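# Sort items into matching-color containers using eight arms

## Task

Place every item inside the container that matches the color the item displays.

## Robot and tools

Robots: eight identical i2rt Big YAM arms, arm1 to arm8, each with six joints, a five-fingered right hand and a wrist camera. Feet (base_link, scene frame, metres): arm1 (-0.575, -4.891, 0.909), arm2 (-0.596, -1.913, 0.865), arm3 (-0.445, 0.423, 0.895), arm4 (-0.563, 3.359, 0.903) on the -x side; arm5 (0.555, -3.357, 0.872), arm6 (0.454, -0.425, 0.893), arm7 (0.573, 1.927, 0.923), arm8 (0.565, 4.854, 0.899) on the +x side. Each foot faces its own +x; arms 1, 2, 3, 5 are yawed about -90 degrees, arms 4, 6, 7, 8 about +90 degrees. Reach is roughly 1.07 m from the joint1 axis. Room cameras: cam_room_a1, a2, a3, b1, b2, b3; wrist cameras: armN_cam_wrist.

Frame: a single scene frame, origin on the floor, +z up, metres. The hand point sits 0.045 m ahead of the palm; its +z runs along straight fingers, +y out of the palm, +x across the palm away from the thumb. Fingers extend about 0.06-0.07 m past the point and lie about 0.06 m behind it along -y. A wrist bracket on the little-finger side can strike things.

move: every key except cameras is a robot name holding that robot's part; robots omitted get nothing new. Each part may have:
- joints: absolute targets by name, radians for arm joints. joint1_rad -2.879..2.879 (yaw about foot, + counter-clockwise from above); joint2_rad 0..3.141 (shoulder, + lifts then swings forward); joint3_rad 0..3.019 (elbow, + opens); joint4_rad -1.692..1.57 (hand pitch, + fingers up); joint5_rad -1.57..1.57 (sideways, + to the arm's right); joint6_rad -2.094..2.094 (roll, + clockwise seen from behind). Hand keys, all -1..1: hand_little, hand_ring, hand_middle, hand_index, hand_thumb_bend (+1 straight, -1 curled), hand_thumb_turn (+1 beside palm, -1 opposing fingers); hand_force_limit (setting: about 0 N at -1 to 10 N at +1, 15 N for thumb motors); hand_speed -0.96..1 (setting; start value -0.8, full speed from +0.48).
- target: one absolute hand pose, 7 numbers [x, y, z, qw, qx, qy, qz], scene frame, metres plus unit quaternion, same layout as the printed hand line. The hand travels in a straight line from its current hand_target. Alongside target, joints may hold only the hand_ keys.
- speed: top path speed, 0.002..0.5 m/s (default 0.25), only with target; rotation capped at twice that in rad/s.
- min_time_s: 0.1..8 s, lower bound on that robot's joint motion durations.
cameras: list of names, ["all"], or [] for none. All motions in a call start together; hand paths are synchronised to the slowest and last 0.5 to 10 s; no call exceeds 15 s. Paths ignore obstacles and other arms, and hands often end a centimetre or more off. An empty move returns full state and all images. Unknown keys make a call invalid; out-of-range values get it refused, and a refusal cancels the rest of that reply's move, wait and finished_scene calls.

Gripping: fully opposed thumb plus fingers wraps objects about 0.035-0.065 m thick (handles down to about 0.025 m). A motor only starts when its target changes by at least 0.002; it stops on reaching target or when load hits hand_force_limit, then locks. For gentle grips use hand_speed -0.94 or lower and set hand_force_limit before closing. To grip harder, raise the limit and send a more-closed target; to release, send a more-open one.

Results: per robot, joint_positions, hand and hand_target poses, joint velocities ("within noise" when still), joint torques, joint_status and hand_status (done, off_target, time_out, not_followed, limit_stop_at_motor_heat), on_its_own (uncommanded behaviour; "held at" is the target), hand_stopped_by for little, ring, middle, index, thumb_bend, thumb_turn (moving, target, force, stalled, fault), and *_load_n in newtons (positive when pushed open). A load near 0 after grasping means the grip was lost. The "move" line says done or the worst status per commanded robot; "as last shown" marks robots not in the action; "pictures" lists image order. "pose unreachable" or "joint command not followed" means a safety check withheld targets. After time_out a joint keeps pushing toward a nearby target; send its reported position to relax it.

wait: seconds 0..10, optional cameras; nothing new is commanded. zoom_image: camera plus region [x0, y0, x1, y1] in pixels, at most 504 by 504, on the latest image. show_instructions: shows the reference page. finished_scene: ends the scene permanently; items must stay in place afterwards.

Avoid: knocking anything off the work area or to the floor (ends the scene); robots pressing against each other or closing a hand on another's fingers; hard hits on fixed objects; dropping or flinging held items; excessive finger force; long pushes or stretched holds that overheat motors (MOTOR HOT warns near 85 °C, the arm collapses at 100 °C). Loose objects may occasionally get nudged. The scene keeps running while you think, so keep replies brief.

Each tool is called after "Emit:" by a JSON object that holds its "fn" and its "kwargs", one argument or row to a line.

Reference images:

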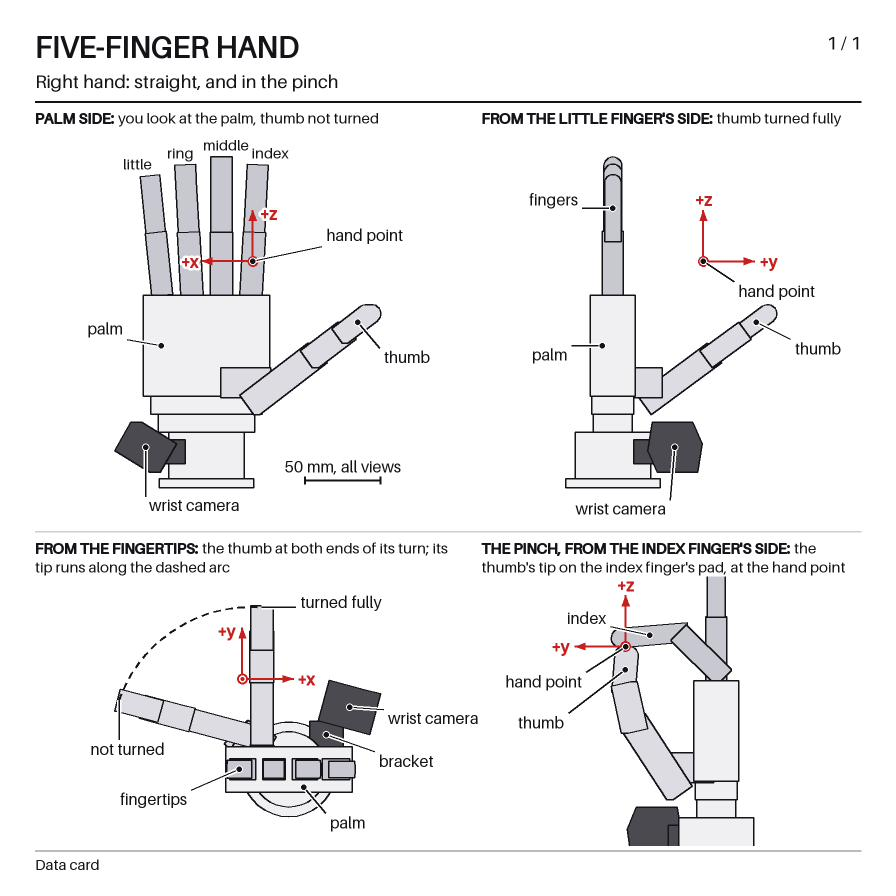

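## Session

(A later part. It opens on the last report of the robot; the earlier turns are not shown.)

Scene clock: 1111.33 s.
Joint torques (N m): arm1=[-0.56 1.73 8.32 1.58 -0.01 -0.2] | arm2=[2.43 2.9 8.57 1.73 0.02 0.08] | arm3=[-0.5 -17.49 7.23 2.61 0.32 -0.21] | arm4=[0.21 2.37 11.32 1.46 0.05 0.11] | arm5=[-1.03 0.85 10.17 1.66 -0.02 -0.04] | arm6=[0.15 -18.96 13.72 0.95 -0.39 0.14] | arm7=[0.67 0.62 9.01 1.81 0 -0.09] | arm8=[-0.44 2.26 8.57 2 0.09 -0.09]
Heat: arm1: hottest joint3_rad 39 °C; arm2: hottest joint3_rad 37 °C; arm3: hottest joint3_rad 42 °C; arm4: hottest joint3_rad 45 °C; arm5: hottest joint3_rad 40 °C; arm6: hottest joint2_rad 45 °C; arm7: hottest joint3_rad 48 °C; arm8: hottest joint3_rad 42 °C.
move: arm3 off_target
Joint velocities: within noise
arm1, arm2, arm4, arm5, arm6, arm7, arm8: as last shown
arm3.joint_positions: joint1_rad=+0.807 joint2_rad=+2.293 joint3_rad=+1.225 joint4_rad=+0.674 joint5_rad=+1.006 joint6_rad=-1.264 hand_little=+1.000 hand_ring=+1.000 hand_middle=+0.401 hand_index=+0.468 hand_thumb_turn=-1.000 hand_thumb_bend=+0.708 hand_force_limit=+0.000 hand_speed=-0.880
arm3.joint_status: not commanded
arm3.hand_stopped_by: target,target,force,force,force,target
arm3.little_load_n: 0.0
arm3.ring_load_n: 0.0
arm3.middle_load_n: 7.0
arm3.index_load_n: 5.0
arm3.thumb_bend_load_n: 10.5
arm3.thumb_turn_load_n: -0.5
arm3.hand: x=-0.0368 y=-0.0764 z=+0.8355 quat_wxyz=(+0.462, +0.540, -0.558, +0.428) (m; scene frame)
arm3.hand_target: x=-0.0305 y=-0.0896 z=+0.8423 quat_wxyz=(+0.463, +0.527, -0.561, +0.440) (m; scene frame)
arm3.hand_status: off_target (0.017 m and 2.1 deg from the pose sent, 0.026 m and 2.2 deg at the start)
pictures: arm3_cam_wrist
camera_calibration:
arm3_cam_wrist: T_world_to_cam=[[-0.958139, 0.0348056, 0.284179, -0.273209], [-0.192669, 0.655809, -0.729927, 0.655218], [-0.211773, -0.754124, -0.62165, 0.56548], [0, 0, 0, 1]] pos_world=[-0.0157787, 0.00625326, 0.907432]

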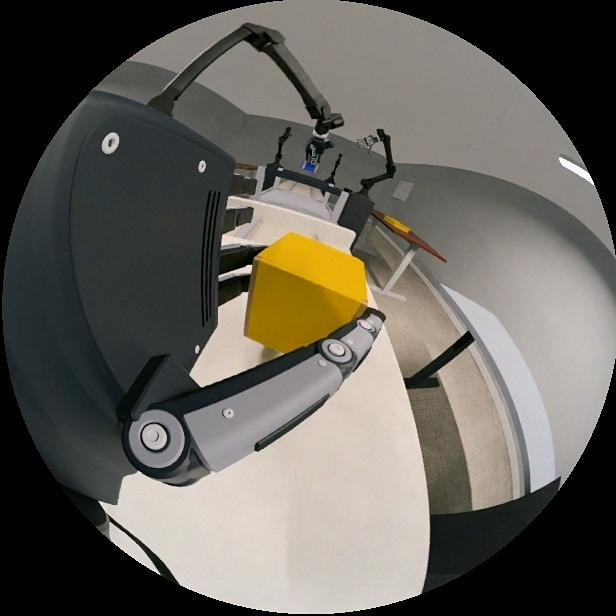

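Emit:
{"fn": "move", "kwargs": {
  "arm3": {"target": [-0.03, -0.09, 0.832, 0.463, 0.527, -0.561, 0.440], "speed": 0.04},
  "cameras": ["arm3_cam_wrist"]
}}

Emit:
{"fn": "zoom_image", "kwargs": {
  "camera": "arm3_cam_wrist",
  "region": [200, 220, 400, 400]
}}

Scene clock: 1119.90 s.
Joint torques (N m): arm1=[-0.5 1.73 8.32 1.57 -0.01 -0.2] | arm2=[3.19 2.2 8.46 1.52 0.12 0.07] | arm3=[-0.5 -17.49 7.19 2.61 0.32 -0.2] | arm4=[0.15 2.26 11.26 1.43 0.04 0.1] | arm5=[-1.2 0.79 10.13 1.77 -0.03 -0.02] | arm6=[0.44 -17.73 13.9 0.72 -0.42 0.17] | arm7=[0.44 0.73 9.02 1.84 0 -0.1] | arm8=[-0.44 2.14 8.58 2 0.09 -0.09]
Heat: arm1: hottest joint3_rad 39 °C; arm2: hottest joint3_rad 37 °C; arm3: hottest joint3_rad 42 °C; arm4: hottest joint3_rad 45 °C; arm5: hottest joint3_rad 40 °C; arm6: hottest joint2_rad 45 °C; arm7: hottest joint3_rad 48 °C; arm8: hottest joint3_rad 42 °C.
move: arm3 off_target
Joint velocities: within noise
arm1.joint_positions: joint1_rad=-0.121 joint2_rad=+0.635 joint3_rad=+1.344 joint4_rad=-1.616 joint5_rad=-0.120 joint6_rad=-1.545 hand_little=+1.000 hand_ring=+1.000 hand_middle=+1.000 hand_index=+1.000 hand_thumb_turn=+1.000 hand_thumb_bend=+1.000 hand_force_limit=+0.000 hand_speed=-0.800
arm1.joint_status: not commanded
arm1.hand_stopped_by: target,target,target,target,target,target
arm1.little_load_n: 0.0
arm1.ring_load_n: 0.0
arm1.middle_load_n: 0.0
arm1.index_load_n: 0.0
arm1.thumb_bend_load_n: 0.0
arm1.thumb_turn_load_n: 0.0
arm1.hand: x=-0.6327 y=-5.0762 z=+1.3312 quat_wxyz=(+0.201, +0.635, -0.699, +0.262) (m; scene frame)
arm1.hand_target: x=-0.6328 y=-5.0772 z=+1.3418 quat_wxyz=(+0.210, +0.632, -0.695, +0.270) (m; scene frame)
arm1.hand_status: not commanded
arm2, arm6, arm7: as last shown
arm2.ring_load_n: -0.5
arm3.joint_positions: joint1_rad=+0.807 joint2_rad=+2.314 joint3_rad=+1.231 joint4_rad=+0.690 joint5_rad=+1.006 joint6_rad=-1.264 hand_little=+1.000 hand_ring=+1.000 hand_middle=+0.401 hand_index=+0.468 hand_thumb_turn=-1.000 hand_thumb_bend=+0.708 hand_force_limit=+0.000 hand_speed=-0.880
arm3.joint_status: not commanded
arm3.hand_stopped_by: target,target,force,force,force,target
arm3.little_load_n: 0.0
arm3.ring_load_n: 0.0
arm3.middle_load_n: 6.5
arm3.index_load_n: 5.0
arm3.thumb_bend_load_n: 10.5
arm3.thumb_turn_load_n: -0.5
arm3.hand: x=-0.0369 y=-0.0763 z=+0.8263 quat_wxyz=(+0.462, +0.540, -0.558, +0.428) (m; scene frame)
arm3.hand_target: x=-0.0305 y=-0.0896 z=+0.8324 quat_wxyz=(+0.463, +0.527, -0.561, +0.440) (m; scene frame)
arm3.hand_status: off_target (0.016 m and 2.1 deg from the pose sent, 0.016 m and 2.1 deg at the start)
arm4.joint_positions: joint1_rad=-0.176 joint2_rad=+0.629 joint3_rad=+1.398 joint4_rad=-1.236 joint5_rad=+0.104 joint6_rad=-0.912 hand_little=+1.000 hand_ring=+1.000 hand_middle=+1.000 hand_index=+1.000 hand_thumb_turn=+1.000 hand_thumb_bend=+1.000 hand_force_limit=+0.000 hand_speed=-0.800
arm4.joint_status: not commanded
arm4.hand_stopped_by: target,target,target,target,target,target
arm4.little_load_n: 0.0
arm4.ring_load_n: 0.0
arm4.middle_load_n: 0.0
arm4.index_load_n: 0.0
arm4.thumb_bend_load_n: 0.0
arm4.thumb_turn_load_n: 0.0
arm4.hand: x=-0.4346 y=+3.5667 z=+1.4025 quat_wxyz=(-0.397, +0.825, +0.210, +0.343) (m; scene frame)
arm4.hand_target: x=-0.4351 y=+3.5654 z=+1.4148 quat_wxyz=(-0.407, +0.818, +0.208, +0.350) (m; scene frame)
arm4.hand_status: not commanded
arm5.joint_positions: joint1_rad=+0.016 joint2_rad=+0.642 joint3_rad=+1.328 joint4_rad=-1.278 joint5_rad=-0.066 joint6_rad=-1.023 hand_little=+1.000 hand_ring=+1.000 hand_middle=+1.000 hand_index=+1.000 hand_thumb_turn=+1.000 hand_thumb_bend=+1.000 hand_force_limit=+0.000 hand_speed=-0.800
arm5.joint_status: not commanded
arm5.hand_stopped_by: target,target,target,target,target,target
arm5.little_load_n: 0.0
arm5.ring_load_n: 0.0
arm5.middle_load_n: 0.0
arm5.index_load_n: 0.0
arm5.thumb_bend_load_n: 0.0
arm5.thumb_turn_load_n: 0.0
arm5.hand: x=+0.5381 y=-3.6054 z=+1.3262 quat_wxyz=(+0.193, +0.459, -0.754, +0.428) (m; scene frame)
arm5.hand_target: x=+0.5380 y=-3.6049 z=+1.3356 quat_wxyz=(+0.198, +0.457, -0.750, +0.436) (m; scene frame)
arm5.hand_status: not commanded
arm6.ring_load_n: -0.5
arm6.index_load_n: 7.0
arm6.thumb_bend_load_n: 10.5
arm8.joint_positions: joint1_rad=-0.206 joint2_rad=+0.621 joint3_rad=+1.343 joint4_rad=-1.268 joint5_rad=+0.184 joint6_rad=-1.064 hand_little=+1.000 hand_ring=+1.000 hand_middle=+1.000 hand_index=+1.000 hand_thumb_turn=+1.000 hand_thumb_bend=+1.000 hand_force_limit=+0.000 hand_speed=-0.800
arm8.joint_status: not commanded
arm8.hand_stopped_by: target,target,target,target,target,target
arm8.little_load_n: 0.0
arm8.ring_load_n: 0.0
arm8.middle_load_n: 0.0
arm8.index_load_n: 0.0
arm8.thumb_bend_load_n: 0.0
arm8.thumb_turn_load_n: 0.0
arm8.hand: x=+0.6996 y=+5.0540 z=+1.3763 quat_wxyz=(-0.320, +0.823, +0.278, +0.378) (m; scene frame)
arm8.hand_target: x=+0.6991 y=+5.0532 z=+1.3886 quat_wxyz=(-0.330, +0.817, +0.275, +0.385) (m; scene frame)
arm8.hand_status: not commanded
pictures: arm3_cam_wrist
camera_calibration:
arm3_cam_wrist: T_world_to_cam=[[-0.958241, 0.0349119, 0.283823, -0.270348], [-0.192373, 0.65566, -0.730139, 0.648541], [-0.211582, -0.754249, -0.621564, 0.559678], [0, 0, 0, 1]] pos_world=[-0.0158784, 0.00635305, 0.898132]

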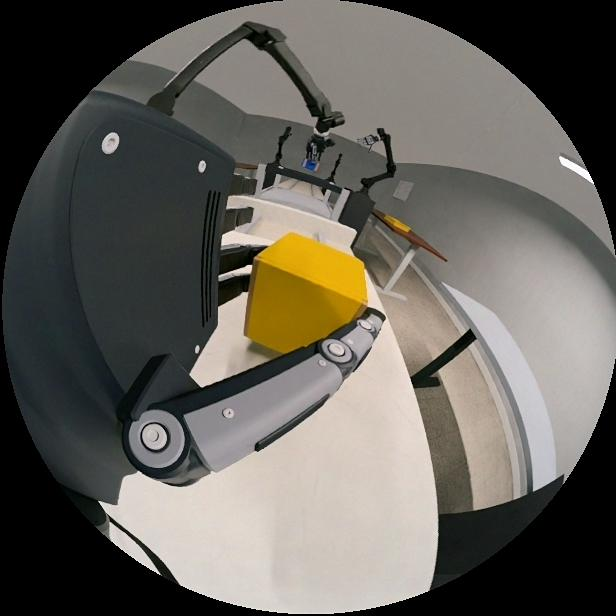

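Scaled by 2.520 from the camera's 616x616 image, which has a finer 880x880 frame.

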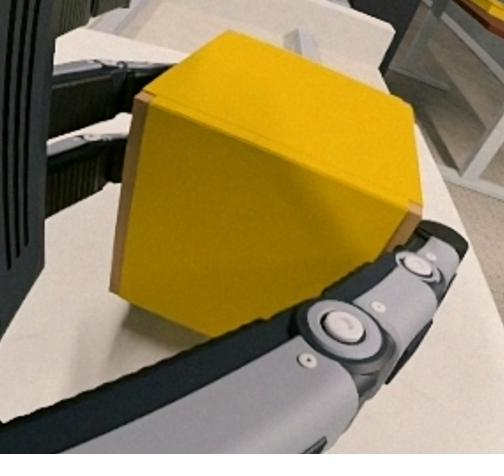

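Emit:
{"fn": "move", "kwargs": {
  "arm3": {"target": [-0.03, -0.09, 0.820, 0.463, 0.527, -0.561, 0.440], "speed": 0.04},
  "cameras": ["arm3_cam_wrist"]
}}

Emit:
{"fn": "zoom_image", "kwargs": {
  "camera": "arm3_cam_wrist",
  "region": [200, 220, 400, 400]
}}

Scene clock: 1126.90 s.
Joint torques (N m): arm1=[-0.5 1.73 8.32 1.57 -0.01 -0.2] | arm2=[1.9 2.67 8.43 1.7 0.05 0.19] | arm3=[-0.44 -17.61 7.05 2.81 0.32 -0.2] | arm4=[0.03 2.43 11.33 1.48 0.04 0.11] | arm5=[-1.08 0.67 10.09 1.76 -0.02 -0.04] | arm6=[0.85 -18.32 13.86 0.7 -0.39 0.12] | arm7=[0.56 1.08 8.9 1.88 -0.01 -0.07] | arm8=[-0.44 2.2 8.57 2 0.09 -0.09]
Heat: arm1: hottest joint3_rad 39 °C; arm2: hottest joint3_rad 37 °C; arm3: hottest joint3_rad 42 °C; arm4: hottest joint3_rad 45 °C; arm5: hottest joint3_rad 40 °C; arm6: hottest joint2_rad 45 °C; arm7: hottest joint3_rad 48 °C; arm8: hottest joint3_rad 42 °C.
move: arm3 off_target
Joint velocities: within noise
arm1, arm4, arm5, arm6, arm8: as last shown
arm2.joint_positions: joint1_rad=+2.185 joint2_rad=+0.644 joint3_rad=+1.370 joint4_rad=-1.438 joint5_rad=+0.193 joint6_rad=-1.138 hand_little=+1.000 hand_ring=+1.000 hand_middle=+1.000 hand_index=+1.000 hand_thumb_turn=+1.000 hand_thumb_bend=+1.000 hand_force_limit=+0.000 hand_speed=-0.800
arm2.joint_status: not commanded
arm2.hand_stopped_by: target,target,target,target,target,target
arm2.little_load_n: 0.0
arm2.ring_load_n: 0.0
arm2.middle_load_n: 0.0
arm2.index_load_n: 0.0
arm2.thumb_bend_load_n: 0.0
arm2.thumb_turn_load_n: 0.0
arm2.hand: x=-0.3803 y=-1.8731 z=+1.3226 quat_wxyz=(-0.118, +0.906, +0.012, +0.407) (m; scene frame)
arm2.hand_target: x=-0.3813 y=-1.8702 z=+1.3311 quat_wxyz=(-0.126, +0.901, +0.018, +0.414) (m; scene frame)
arm2.hand_status: not commanded
arm3.joint_positions: joint1_rad=+0.807 joint2_rad=+2.342 joint3_rad=+1.240 joint4_rad=+0.709 joint5_rad=+1.006 joint6_rad=-1.264 hand_little=+1.000 hand_ring=+1.000 hand_middle=+0.401 hand_index=+0.468 hand_thumb_turn=-1.000 hand_thumb_bend=+0.708 hand_force_limit=+0.000 hand_speed=-0.880
arm3.joint_status: not commanded
arm3.hand_stopped_by: target,target,force,force,force,target
arm3.little_load_n: 0.0
arm3.ring_load_n: 0.0
arm3.middle_load_n: 7.0
arm3.index_load_n: 5.0
arm3.thumb_bend_load_n: 10.5
arm3.thumb_turn_load_n: -0.5
arm3.hand: x=-0.0368 y=-0.0763 z=+0.8143 quat_wxyz=(+0.462, +0.540, -0.558, +0.428) (m; scene frame)
arm3.hand_target: x=-0.0305 y=-0.0895 z=+0.8204 quat_wxyz=(+0.463, +0.527, -0.561, +0.440) (m; scene frame)
arm3.hand_status: off_target (0.016 m and 2.1 deg from the pose sent, 0.017 m and 2.1 deg at the start)
arm6.ring_load_n: 0.0
arm6.index_load_n: 6.5
arm6.thumb_bend_load_n: 11.0
arm6.thumb_turn_load_n: -1.0
arm7.joint_positions: joint1_rad=+2.086 joint2_rad=+0.561 joint3_rad=+1.327 joint4_rad=-1.220 joint5_rad=-0.136 joint6_rad=-1.492 hand_little=+1.000 hand_ring=+1.000 hand_middle=+1.000 hand_index=+1.000 hand_thumb_turn=+1.000 hand_thumb_bend=+1.000 hand_force_limit=+0.000 hand_speed=-0.800
arm7.joint_status: not commanded
arm7.hand_stopped_by: target,target,target,target,target,target
arm7.little_load_n: 0.0
arm7.ring_load_n: -0.5
arm7.middle_load_n: 0.0
arm7.index_load_n: 0.0
arm7.thumb_bend_load_n: 0.0
arm7.thumb_turn_load_n: 0.0
arm7.hand: x=+0.3498 y=+1.8186 z=+1.4239 quat_wxyz=(-0.478, -0.247, +0.811, -0.230) (m; scene frame)
arm7.hand_target: x=+0.3524 y=+1.8164 z=+1.4368 quat_wxyz=(-0.488, -0.252, +0.802, -0.237) (m; scene frame)
arm7.hand_status: not commanded
pictures: arm3_cam_wrist
camera_calibration:
arm3_cam_wrist: T_world_to_cam=[[-0.958241, 0.0349119, 0.283823, -0.266874], [-0.192373, 0.65566, -0.730139, 0.639871], [-0.211582, -0.754249, -0.621564, 0.552303], [0, 0, 0, 1]] pos_world=[-0.0157784, 0.00635305, 0.886232]

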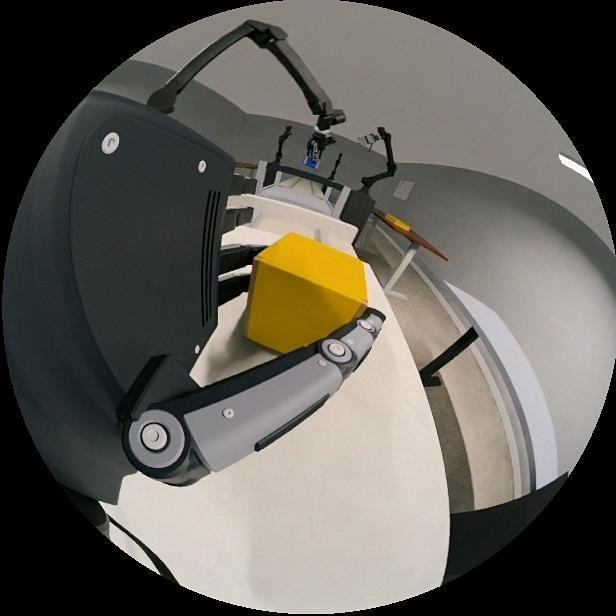

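Scaled by 2.520 from the camera's 616x616 image, which has a finer 880x880 frame.

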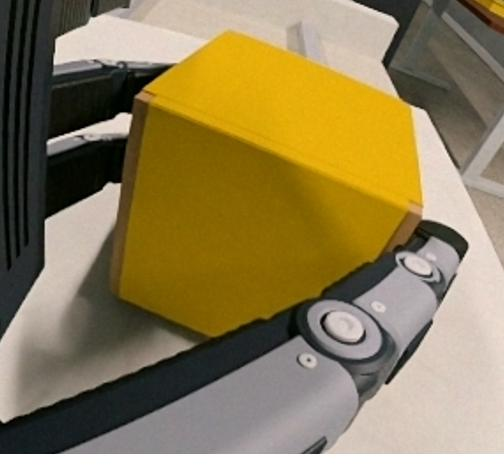

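Emit:
{"fn": "move", "kwargs": {
  "arm3": {"joints": {"hand_index": 1, "hand_middle": 1, "hand_thumb_bend": 1, "hand_speed": -0.7}},
  "arm6": {"joints": {"joint1_rad": 1.65}, "min_time_s": 3},
  "cameras": ["arm3_cam_wrist", "arm6_cam_wrist"]
}}

Scene clock: 1143.90 s.
Joint torques (N m): arm1=[-0.5 1.73 8.32 1.57 -0.01 -0.2] | arm2=[2.78 1.85 8.5 1.85 0.09 0.06] | arm3=[-0.5 -17.67 6.8 2.62 0.32 -0.2] | arm4=[0.15 2.32 11.33 1.46 0.05 0.11] | arm5=[-1.03 0.85 10.11 1.76 -0.03 -0.03] | arm6=[0.62 -18.49 13.68 0.85 -0.4 0.18] | arm7=[0.26 1.55 8.99 1.94 -0.04 -0.09] | arm8=[-0.44 2.2 8.58 2 0.09 -0.09]
Heat: arm1: hottest joint3_rad 39 °C; arm2: hottest joint3_rad 38 °C; arm3: hottest joint3_rad 42 °C; arm4: hottest joint3_rad 45 °C; arm5: hottest joint3_rad 40 °C; arm6: hottest joint2_rad 45 °C; arm7: hottest joint3_rad 48 °C; arm8: hottest joint3_rad 42 °C.
move: arm3 done; arm6 done
Joint velocities: within noise
arm1, arm2, arm4, arm5, arm7, arm8: as last shown
arm1.thumb_bend_load_n: -0.5
arm3.joint_positions: joint1_rad=+0.807 joint2_rad=+2.342 joint3_rad=+1.244 joint4_rad=+0.709 joint5_rad=+1.005 joint6_rad=-1.264 hand_little=+1.000 hand_ring=+1.000 hand_middle=+1.000 hand_index=+1.000 hand_thumb_turn=-1.000 hand_thumb_bend=+1.000 hand_force_limit=+0.000 hand_speed=-0.700
arm3.joint_status: all done
arm3.hand_stopped_by: target,target,target,target,target,target
arm3.little_load_n: 0.5
arm3.ring_load_n: 0.0
arm3.middle_load_n: 0.0
arm3.index_load_n: 0.0
arm3.thumb_bend_load_n: -0.5
arm3.thumb_turn_load_n: 0.0
arm3.hand: x=-0.0354 y=-0.0772 z=+0.8154 quat_wxyz=(+0.462, +0.539, -0.558, +0.429) (m; scene frame)
arm3.hand_target: x=-0.0305 y=-0.0895 z=+0.8203 quat_wxyz=(+0.463, +0.527, -0.561, +0.440) (m; scene frame)
arm3.hand_status: not commanded
arm4.thumb_turn_load_n: -0.5
arm6.joint_positions: joint1_rad=+1.647 joint2_rad=+1.932 joint3_rad=+1.409 joint4_rad=-0.320 joint5_rad=-0.614 joint6_rad=-0.971 hand_little=+1.000 hand_ring=+1.000 hand_middle=+0.133 hand_index=+0.122 hand_thumb_turn=-1.000 hand_thumb_bend=+0.560 hand_force_limit=+0.000 hand_speed=-0.880
arm6.joint_status: all done
arm6.hand_stopped_by: target,target,force,force,force,target
arm6.little_load_n: 0.0
arm6.ring_load_n: 0.0
arm6.middle_load_n: 5.5
arm6.index_load_n: 7.0
arm6.thumb_bend_load_n: 11.0
arm6.thumb_turn_load_n: -1.5
arm6.hand: x=-0.2201 y=-0.5026 z=+0.9347 quat_wxyz=(-0.242, +0.166, +0.882, -0.370) (m; scene frame)
arm6.hand_target: x=-0.2391 y=-0.5045 z=+0.9686 quat_wxyz=(-0.264, +0.161, +0.873, -0.376) (m; scene frame)
arm6.hand_status: not commanded
pictures: arm3_cam_wrist, arm6_cam_wrist
camera_calibration:
arm3_cam_wrist: T_world_to_cam=[[-0.959169, 0.0351035, 0.280647, -0.263174], [-0.190244, 0.654178, -0.732024, 0.643071], [-0.209289, -0.755526, -0.620789, 0.551927], [0, 0, 0, 1]] pos_world=[-0.0145752, 0.00555122, 0.887232]
arm6_cam_wrist: T_world_to_cam=[[-0.155609, 0.763192, -0.627156, 0.934665], [0.986105, 0.0826332, -0.144114, 0.397447], [-0.0581626, -0.640867, -0.765446, 0.494328], [0, 0, 0, 1]] pos_world=[-0.217731, -0.429372, 1.02184]

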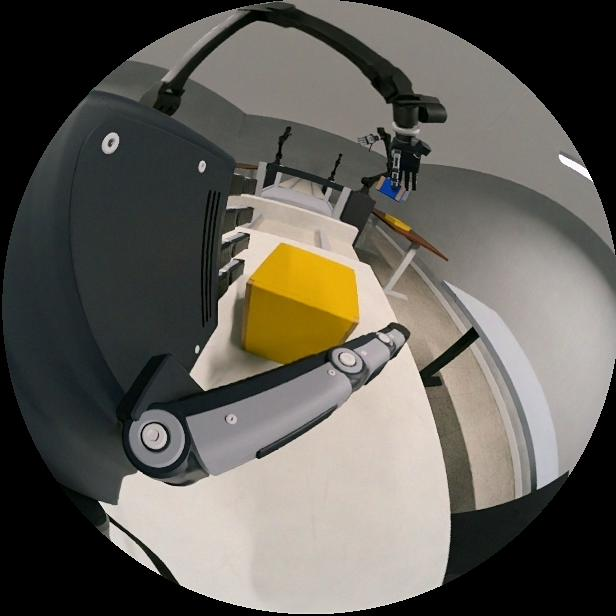

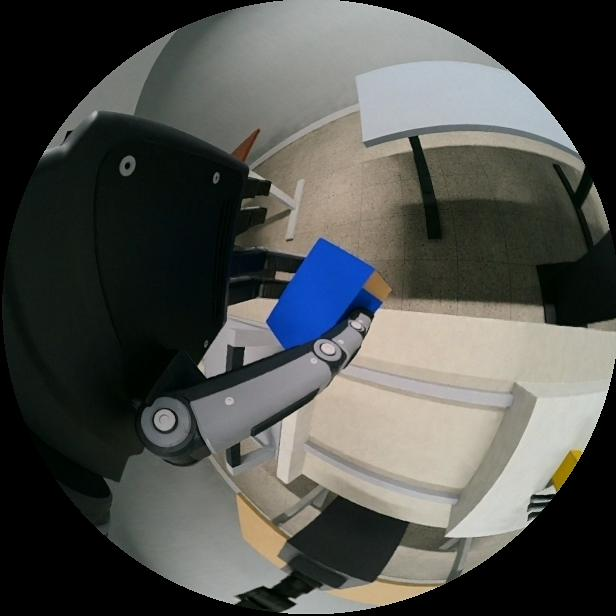

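Emit:
{"fn": "move", "kwargs": {
  "arm3": {"target": [-0.0305, -0.0895, 0.95, 0.463, 0.527, -0.561, 0.440], "speed": 0.15},
  "cameras": ["arm3_cam_wrist"]
}}

Scene clock: 1153.77 s.
Joint torques (N m): arm1=[-0.44 1.73 8.32 1.55 -0.01 -0.2] | arm2=[3.19 3.19 8.27 1.77 0.11 0.11] | arm3=[-0.38 -19.9 5.83 1.42 0.36 -0.13] | arm4=[-0.03 2.32 11.32 1.44 0.05 0.1] | arm5=[-1.2 0.85 10.13 1.77 -0.01 -0.03] | arm6=[0.73 -18.37 13.65 0.76 -0.49 0.15] | arm7=[1.14 0.73 9.05 1.95 -0.03 -0.07] | arm8=[-0.5 2.2 8.57 1.99 0.09 -0.09]
Heat: arm1: hottest joint3_rad 39 °C; arm2: hottest joint3_rad 38 °C; arm3: hottest joint3_rad 41 °C; arm4: hottest joint3_rad 45 °C; arm5: hottest joint3_rad 40 °C; arm6: hottest joint2_rad 46 °C; arm7: hottest joint3_rad 48 °C; arm8: hottest joint3_rad 42 °C.
move: arm3 off_target
Joint velocities: within noise
arm1, arm2, arm4, arm5, arm6, arm7, arm8: as last shown
arm1.thumb_bend_load_n: 0.0
arm2.index_load_n: -0.5
arm3.joint_positions: joint1_rad=+0.807 joint2_rad=+2.097 joint3_rad=+1.231 joint4_rad=+0.508 joint5_rad=+1.005 joint6_rad=-1.270 hand_little=+1.000 hand_ring=+1.000 hand_middle=+1.000 hand_index=+1.000 hand_thumb_turn=-1.000 hand_thumb_bend=+1.000 hand_force_limit=+0.000 hand_speed=-0.700
arm3.joint_status: not commanded
arm3.hand_stopped_by: target,target,target,target,target,target
arm3.little_load_n: -0.5
arm3.ring_load_n: 0.0
arm3.middle_load_n: 0.0
arm3.index_load_n: -0.5
arm3.thumb_bend_load_n: 0.0
arm3.thumb_turn_load_n: 0.5
arm3.hand: x=-0.0258 y=-0.0846 z=+0.9374 quat_wxyz=(+0.460, +0.531, -0.559, +0.439) (m; scene frame)
arm3.hand_target: x=-0.0304 y=-0.0894 z=+0.9500 quat_wxyz=(+0.463, +0.527, -0.561, +0.440) (m; scene frame)
arm3.hand_status: off_target (0.014 m and 0.6 deg from the pose sent, 0.135 m and 1.9 deg at the start)
arm6.thumb_turn_load_n: -1.0
arm7.ring_load_n: 0.0
pictures: arm3_cam_wrist
camera_calibration:
arm3_cam_wrist: T_world_to_cam=[[-0.964548, 0.0387088, 0.261053, -0.269382], [-0.176315, 0.64151, -0.746578, 0.751876], [-0.196367, -0.766138, -0.611942, 0.61522], [0, 0, 0, 1]] pos_world=[-0.00645611, -0.000564952, 1.00814]

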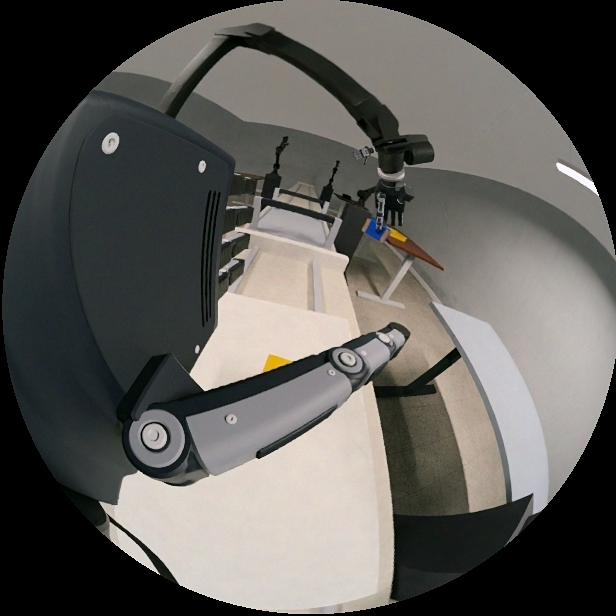

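Emit:
{"fn": "move", "kwargs": {
  "arm3": {"joints": {"joint1_rad": 2.2}, "min_time_s": 2.5}
}}

Emit:
{"fn": "move", "kwargs": {
  "arm6": {"joints": {"joint1_rad": 0.624}, "min_time_s": 3.0},
  "cameras": ["arm6_cam_wrist"]
}}

Emit:
{"fn": "move", "kwargs": {
  "arm6": {"target": [0.03, 0.13, 0.88, 0.4155, -0.5680, -0.6814, 0.1976], "speed": 0.15},
  "cameras": ["arm6_cam_wrist"]
}}

Scene clock: 1188.27 s.
Joint torques (N m): arm1=[-0.5 1.67 8.32 1.57 -0.01 -0.2] | arm2=[3.25 1.73 8.44 1.66 0.03 0.04] | arm3=[-0.62 -19.96 5.89 1.48 0.36 -0.13] | arm4=[0.03 2.26 11.25 1.43 0.05 0.1] | arm5=[-1.08 1.2 10.14 1.73 -0.04 -0.02] | arm6=[0.79 -18.02 13.82 0.94 -0.45 0.13] | arm7=[0.73 1.14 8.88 1.95 -0.02 -0.1] | arm8=[-0.44 2.2 8.58 2 0.09 -0.09]
Heat: arm1: hottest joint3_rad 39 °C; arm2: hottest joint3_rad 38 °C; arm3: hottest joint3_rad 40 °C; arm4: hottest joint3_rad 45 °C; arm5: hottest joint3_rad 40 °C; arm6: hottest joint2_rad 46 °C; arm7: hottest joint3_rad 48 °C; arm8: hottest joint3_rad 42 °C.
move: arm3 done
Joint velocities: within noise
arm1, arm2, arm4, arm5, arm6, arm7, arm8: as last shown
arm2.index_load_n: 0.0
arm3.joint_positions: joint1_rad=+2.209 joint2_rad=+2.097 joint3_rad=+1.231 joint4_rad=+0.508 joint5_rad=+1.005 joint6_rad=-1.270 hand_little=+1.000 hand_ring=+1.000 hand_middle=+1.000 hand_index=+1.000 hand_thumb_turn=-1.000 hand_thumb_bend=+1.000 hand_force_limit=+0.000 hand_speed=-0.700
arm3.joint_status: all done
arm3.hand_stopped_by: target,target,target,target,target,target
arm3.little_load_n: 0.0
arm3.ring_load_n: 0.0
arm3.middle_load_n: 0.0
arm3.index_load_n: 0.0
arm3.thumb_bend_load_n: 0.0
arm3.thumb_turn_load_n: 0.5
arm3.hand: x=+0.1248 y=+0.7517 z=+0.9399 quat_wxyz=(+0.070, +0.764, -0.083, +0.636) (m; scene frame)
arm3.hand_target: x=+0.1286 y=+0.7467 z=+0.9526 quat_wxyz=(+0.072, +0.762, -0.087, +0.638) (m; scene frame)
arm3.hand_status: not commanded
arm5.little_load_n: -0.5
arm6.thumb_turn_load_n: -1.5
pictures: none

Scene clock: 1191.73 s.
Joint torques (N m): arm1=[-0.5 1.73 8.31 1.57 -0.01 -0.2] | arm2=[3.55 2.73 8.1 1.55 0.11 0.1] | arm3=[-0.62 -19.9 5.86 1.47 0.36 -0.13] | arm4=[0.09 2.37 11.29 1.44 0.05 0.1] | arm5=[-0.85 1.14 10.1 1.72 -0.01 -0.01] | arm6=[1.26 -18.49 13.63 0.88 -0.5 0.14] | arm7=[-0.15 1.32 8.96 1.87 0 -0.08] | arm8=[-0.44 2.2 8.58 1.99 0.09 -0.09]
Heat: arm1: hottest joint3_rad 39 °C; arm2: hottest joint3_rad 38 °C; arm3: hottest joint3_rad 40 °C; arm4: hottest joint3_rad 45 °C; arm5: hottest joint3_rad 40 °C; arm6: hottest joint2_rad 46 °C; arm7: hottest joint3_rad 48 °C; arm8: hottest joint3_rad 42 °C.
move: arm6 done
Joint velocities: within noise
arm1, arm2, arm3, arm4, arm5, arm7, arm8: as last shown
arm1.ring_load_n: -0.5
arm3.thumb_turn_load_n: 0.0
arm4.thumb_turn_load_n: 0.0
arm5.little_load_n: 0.0
arm6.joint_positions: joint1_rad=+0.618 joint2_rad=+1.932 joint3_rad=+1.409 joint4_rad=-0.320 joint5_rad=-0.613 joint6_rad=-0.971 hand_little=+1.000 hand_ring=+1.000 hand_middle=+0.133 hand_index=+0.122 hand_thumb_turn=-1.000 hand_thumb_bend=+0.560 hand_force_limit=+0.000 hand_speed=-0.880
arm6.joint_status: all done
arm6.hand_stopped_by: target,target,force,force,force,target
arm6.little_load_n: 0.0
arm6.ring_load_n: 0.0
arm6.middle_load_n: 5.5
arm6.index_load_n: 6.5
arm6.thumb_bend_load_n: 11.0
arm6.thumb_turn_load_n: -1.0
arm6.hand: x=+0.0401 y=+0.1124 z=+0.9331 quat_wxyz=(-0.391, +0.579, +0.686, -0.202) (m; scene frame)
arm6.hand_target: x=+0.0264 y=+0.1259 z=+0.9670 quat_wxyz=(-0.414, +0.569, +0.683, -0.197) (m; scene frame)
arm6.hand_status: not commanded
pictures: arm6_cam_wrist
camera_calibration:
arm6_cam_wrist: T_world_to_cam=[[0.576279, 0.526184, -0.625326, 0.500367], [0.579135, -0.802803, -0.141812, 0.203467], [-0.576633, -0.280425, -0.76737, 0.884558], [0, 0, 0, 1]] pos_world=[0.103879, 0.148111, 1.02053]

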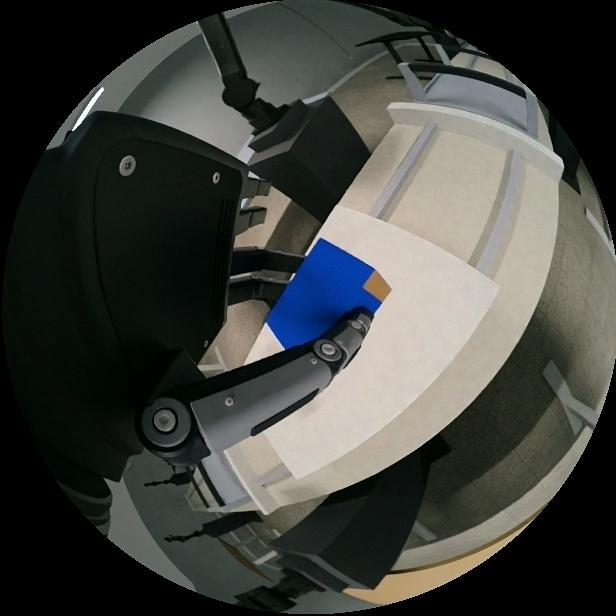

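Scene clock: 1193.17 s.
Joint torques (N m): arm1=[-0.5 1.73 8.34 1.55 -0.01 -0.2] | arm2=[2.67 2.26 8.77 2.04 0.03 0.17] | arm3=[-0.62 -19.9 5.87 1.48 0.36 -0.13] | arm4=[-0.09 2.37 11.33 1.43 0.05 0.1] | arm5=[-0.97 0.73 10.11 1.73 -0.03 -0.03] | arm6=[0.26 -15.56 8.92 1.87 -0.52 0.12] | arm7=[0.85 1.32 9.05 1.84 -0.03 -0.06] | arm8=[-0.5 2.2 8.57 2 0.09 -0.09]
Heat: arm1: hottest joint3_rad 39 °C; arm2: hottest joint3_rad 38 °C; arm3: hottest joint3_rad 40 °C; arm4: hottest joint3_rad 45 °C; arm5: hottest joint3_rad 40 °C; arm6: hottest joint2_rad 46 °C; arm7: hottest joint3_rad 48 °C; arm8: hottest joint3_rad 42 °C.
move: arm6 done
Joint velocities: within noise
arm1, arm2, arm3, arm4, arm5, arm7, arm8: as last shown
arm1.ring_load_n: 0.0
arm2.thumb_bend_load_n: -0.5
arm6.joint_positions: joint1_rad=+0.618 joint2_rad=+2.017 joint3_rad=+1.390 joint4_rad=-0.157 joint5_rad=-0.618 joint6_rad=-0.971 hand_little=+1.000 hand_ring=+1.000 hand_middle=+0.133 hand_index=+0.122 hand_thumb_turn=-1.000 hand_thumb_bend=+0.560 hand_force_limit=+0.000 hand_speed=-0.880
arm6.joint_status: not commanded
arm6.hand_stopped_by: target,target,force,force,force,target
arm6.little_load_n: 0.0
arm6.ring_load_n: 0.0
arm6.middle_load_n: 6.0
arm6.index_load_n: 7.0
arm6.thumb_bend_load_n: 11.0
arm6.thumb_turn_load_n: -1.5
arm6.hand: x=+0.0300 y=+0.1280 z=+0.8896 quat_wxyz=(-0.416, +0.565, +0.685, -0.195) (m; scene frame)
arm6.hand_target: x=+0.0302 y=+0.1298 z=+0.8800 quat_wxyz=(-0.416, +0.568, +0.682, -0.198) (m; scene frame)
arm6.hand_status: done (0.010 m and 0.6 deg from the pose sent, 0.057 m and 3.1 deg at the start)
pictures: arm6_cam_wrist
camera_calibration:
arm6_cam_wrist: T_world_to_cam=[[0.553932, 0.558652, -0.617306, 0.460075], [0.576171, -0.792448, -0.200134, 0.266358], [-0.600988, -0.244813, -0.760841, 0.840004], [0, 0, 0, 1]] pos_world=[0.0965146, 0.159697, 0.976424]

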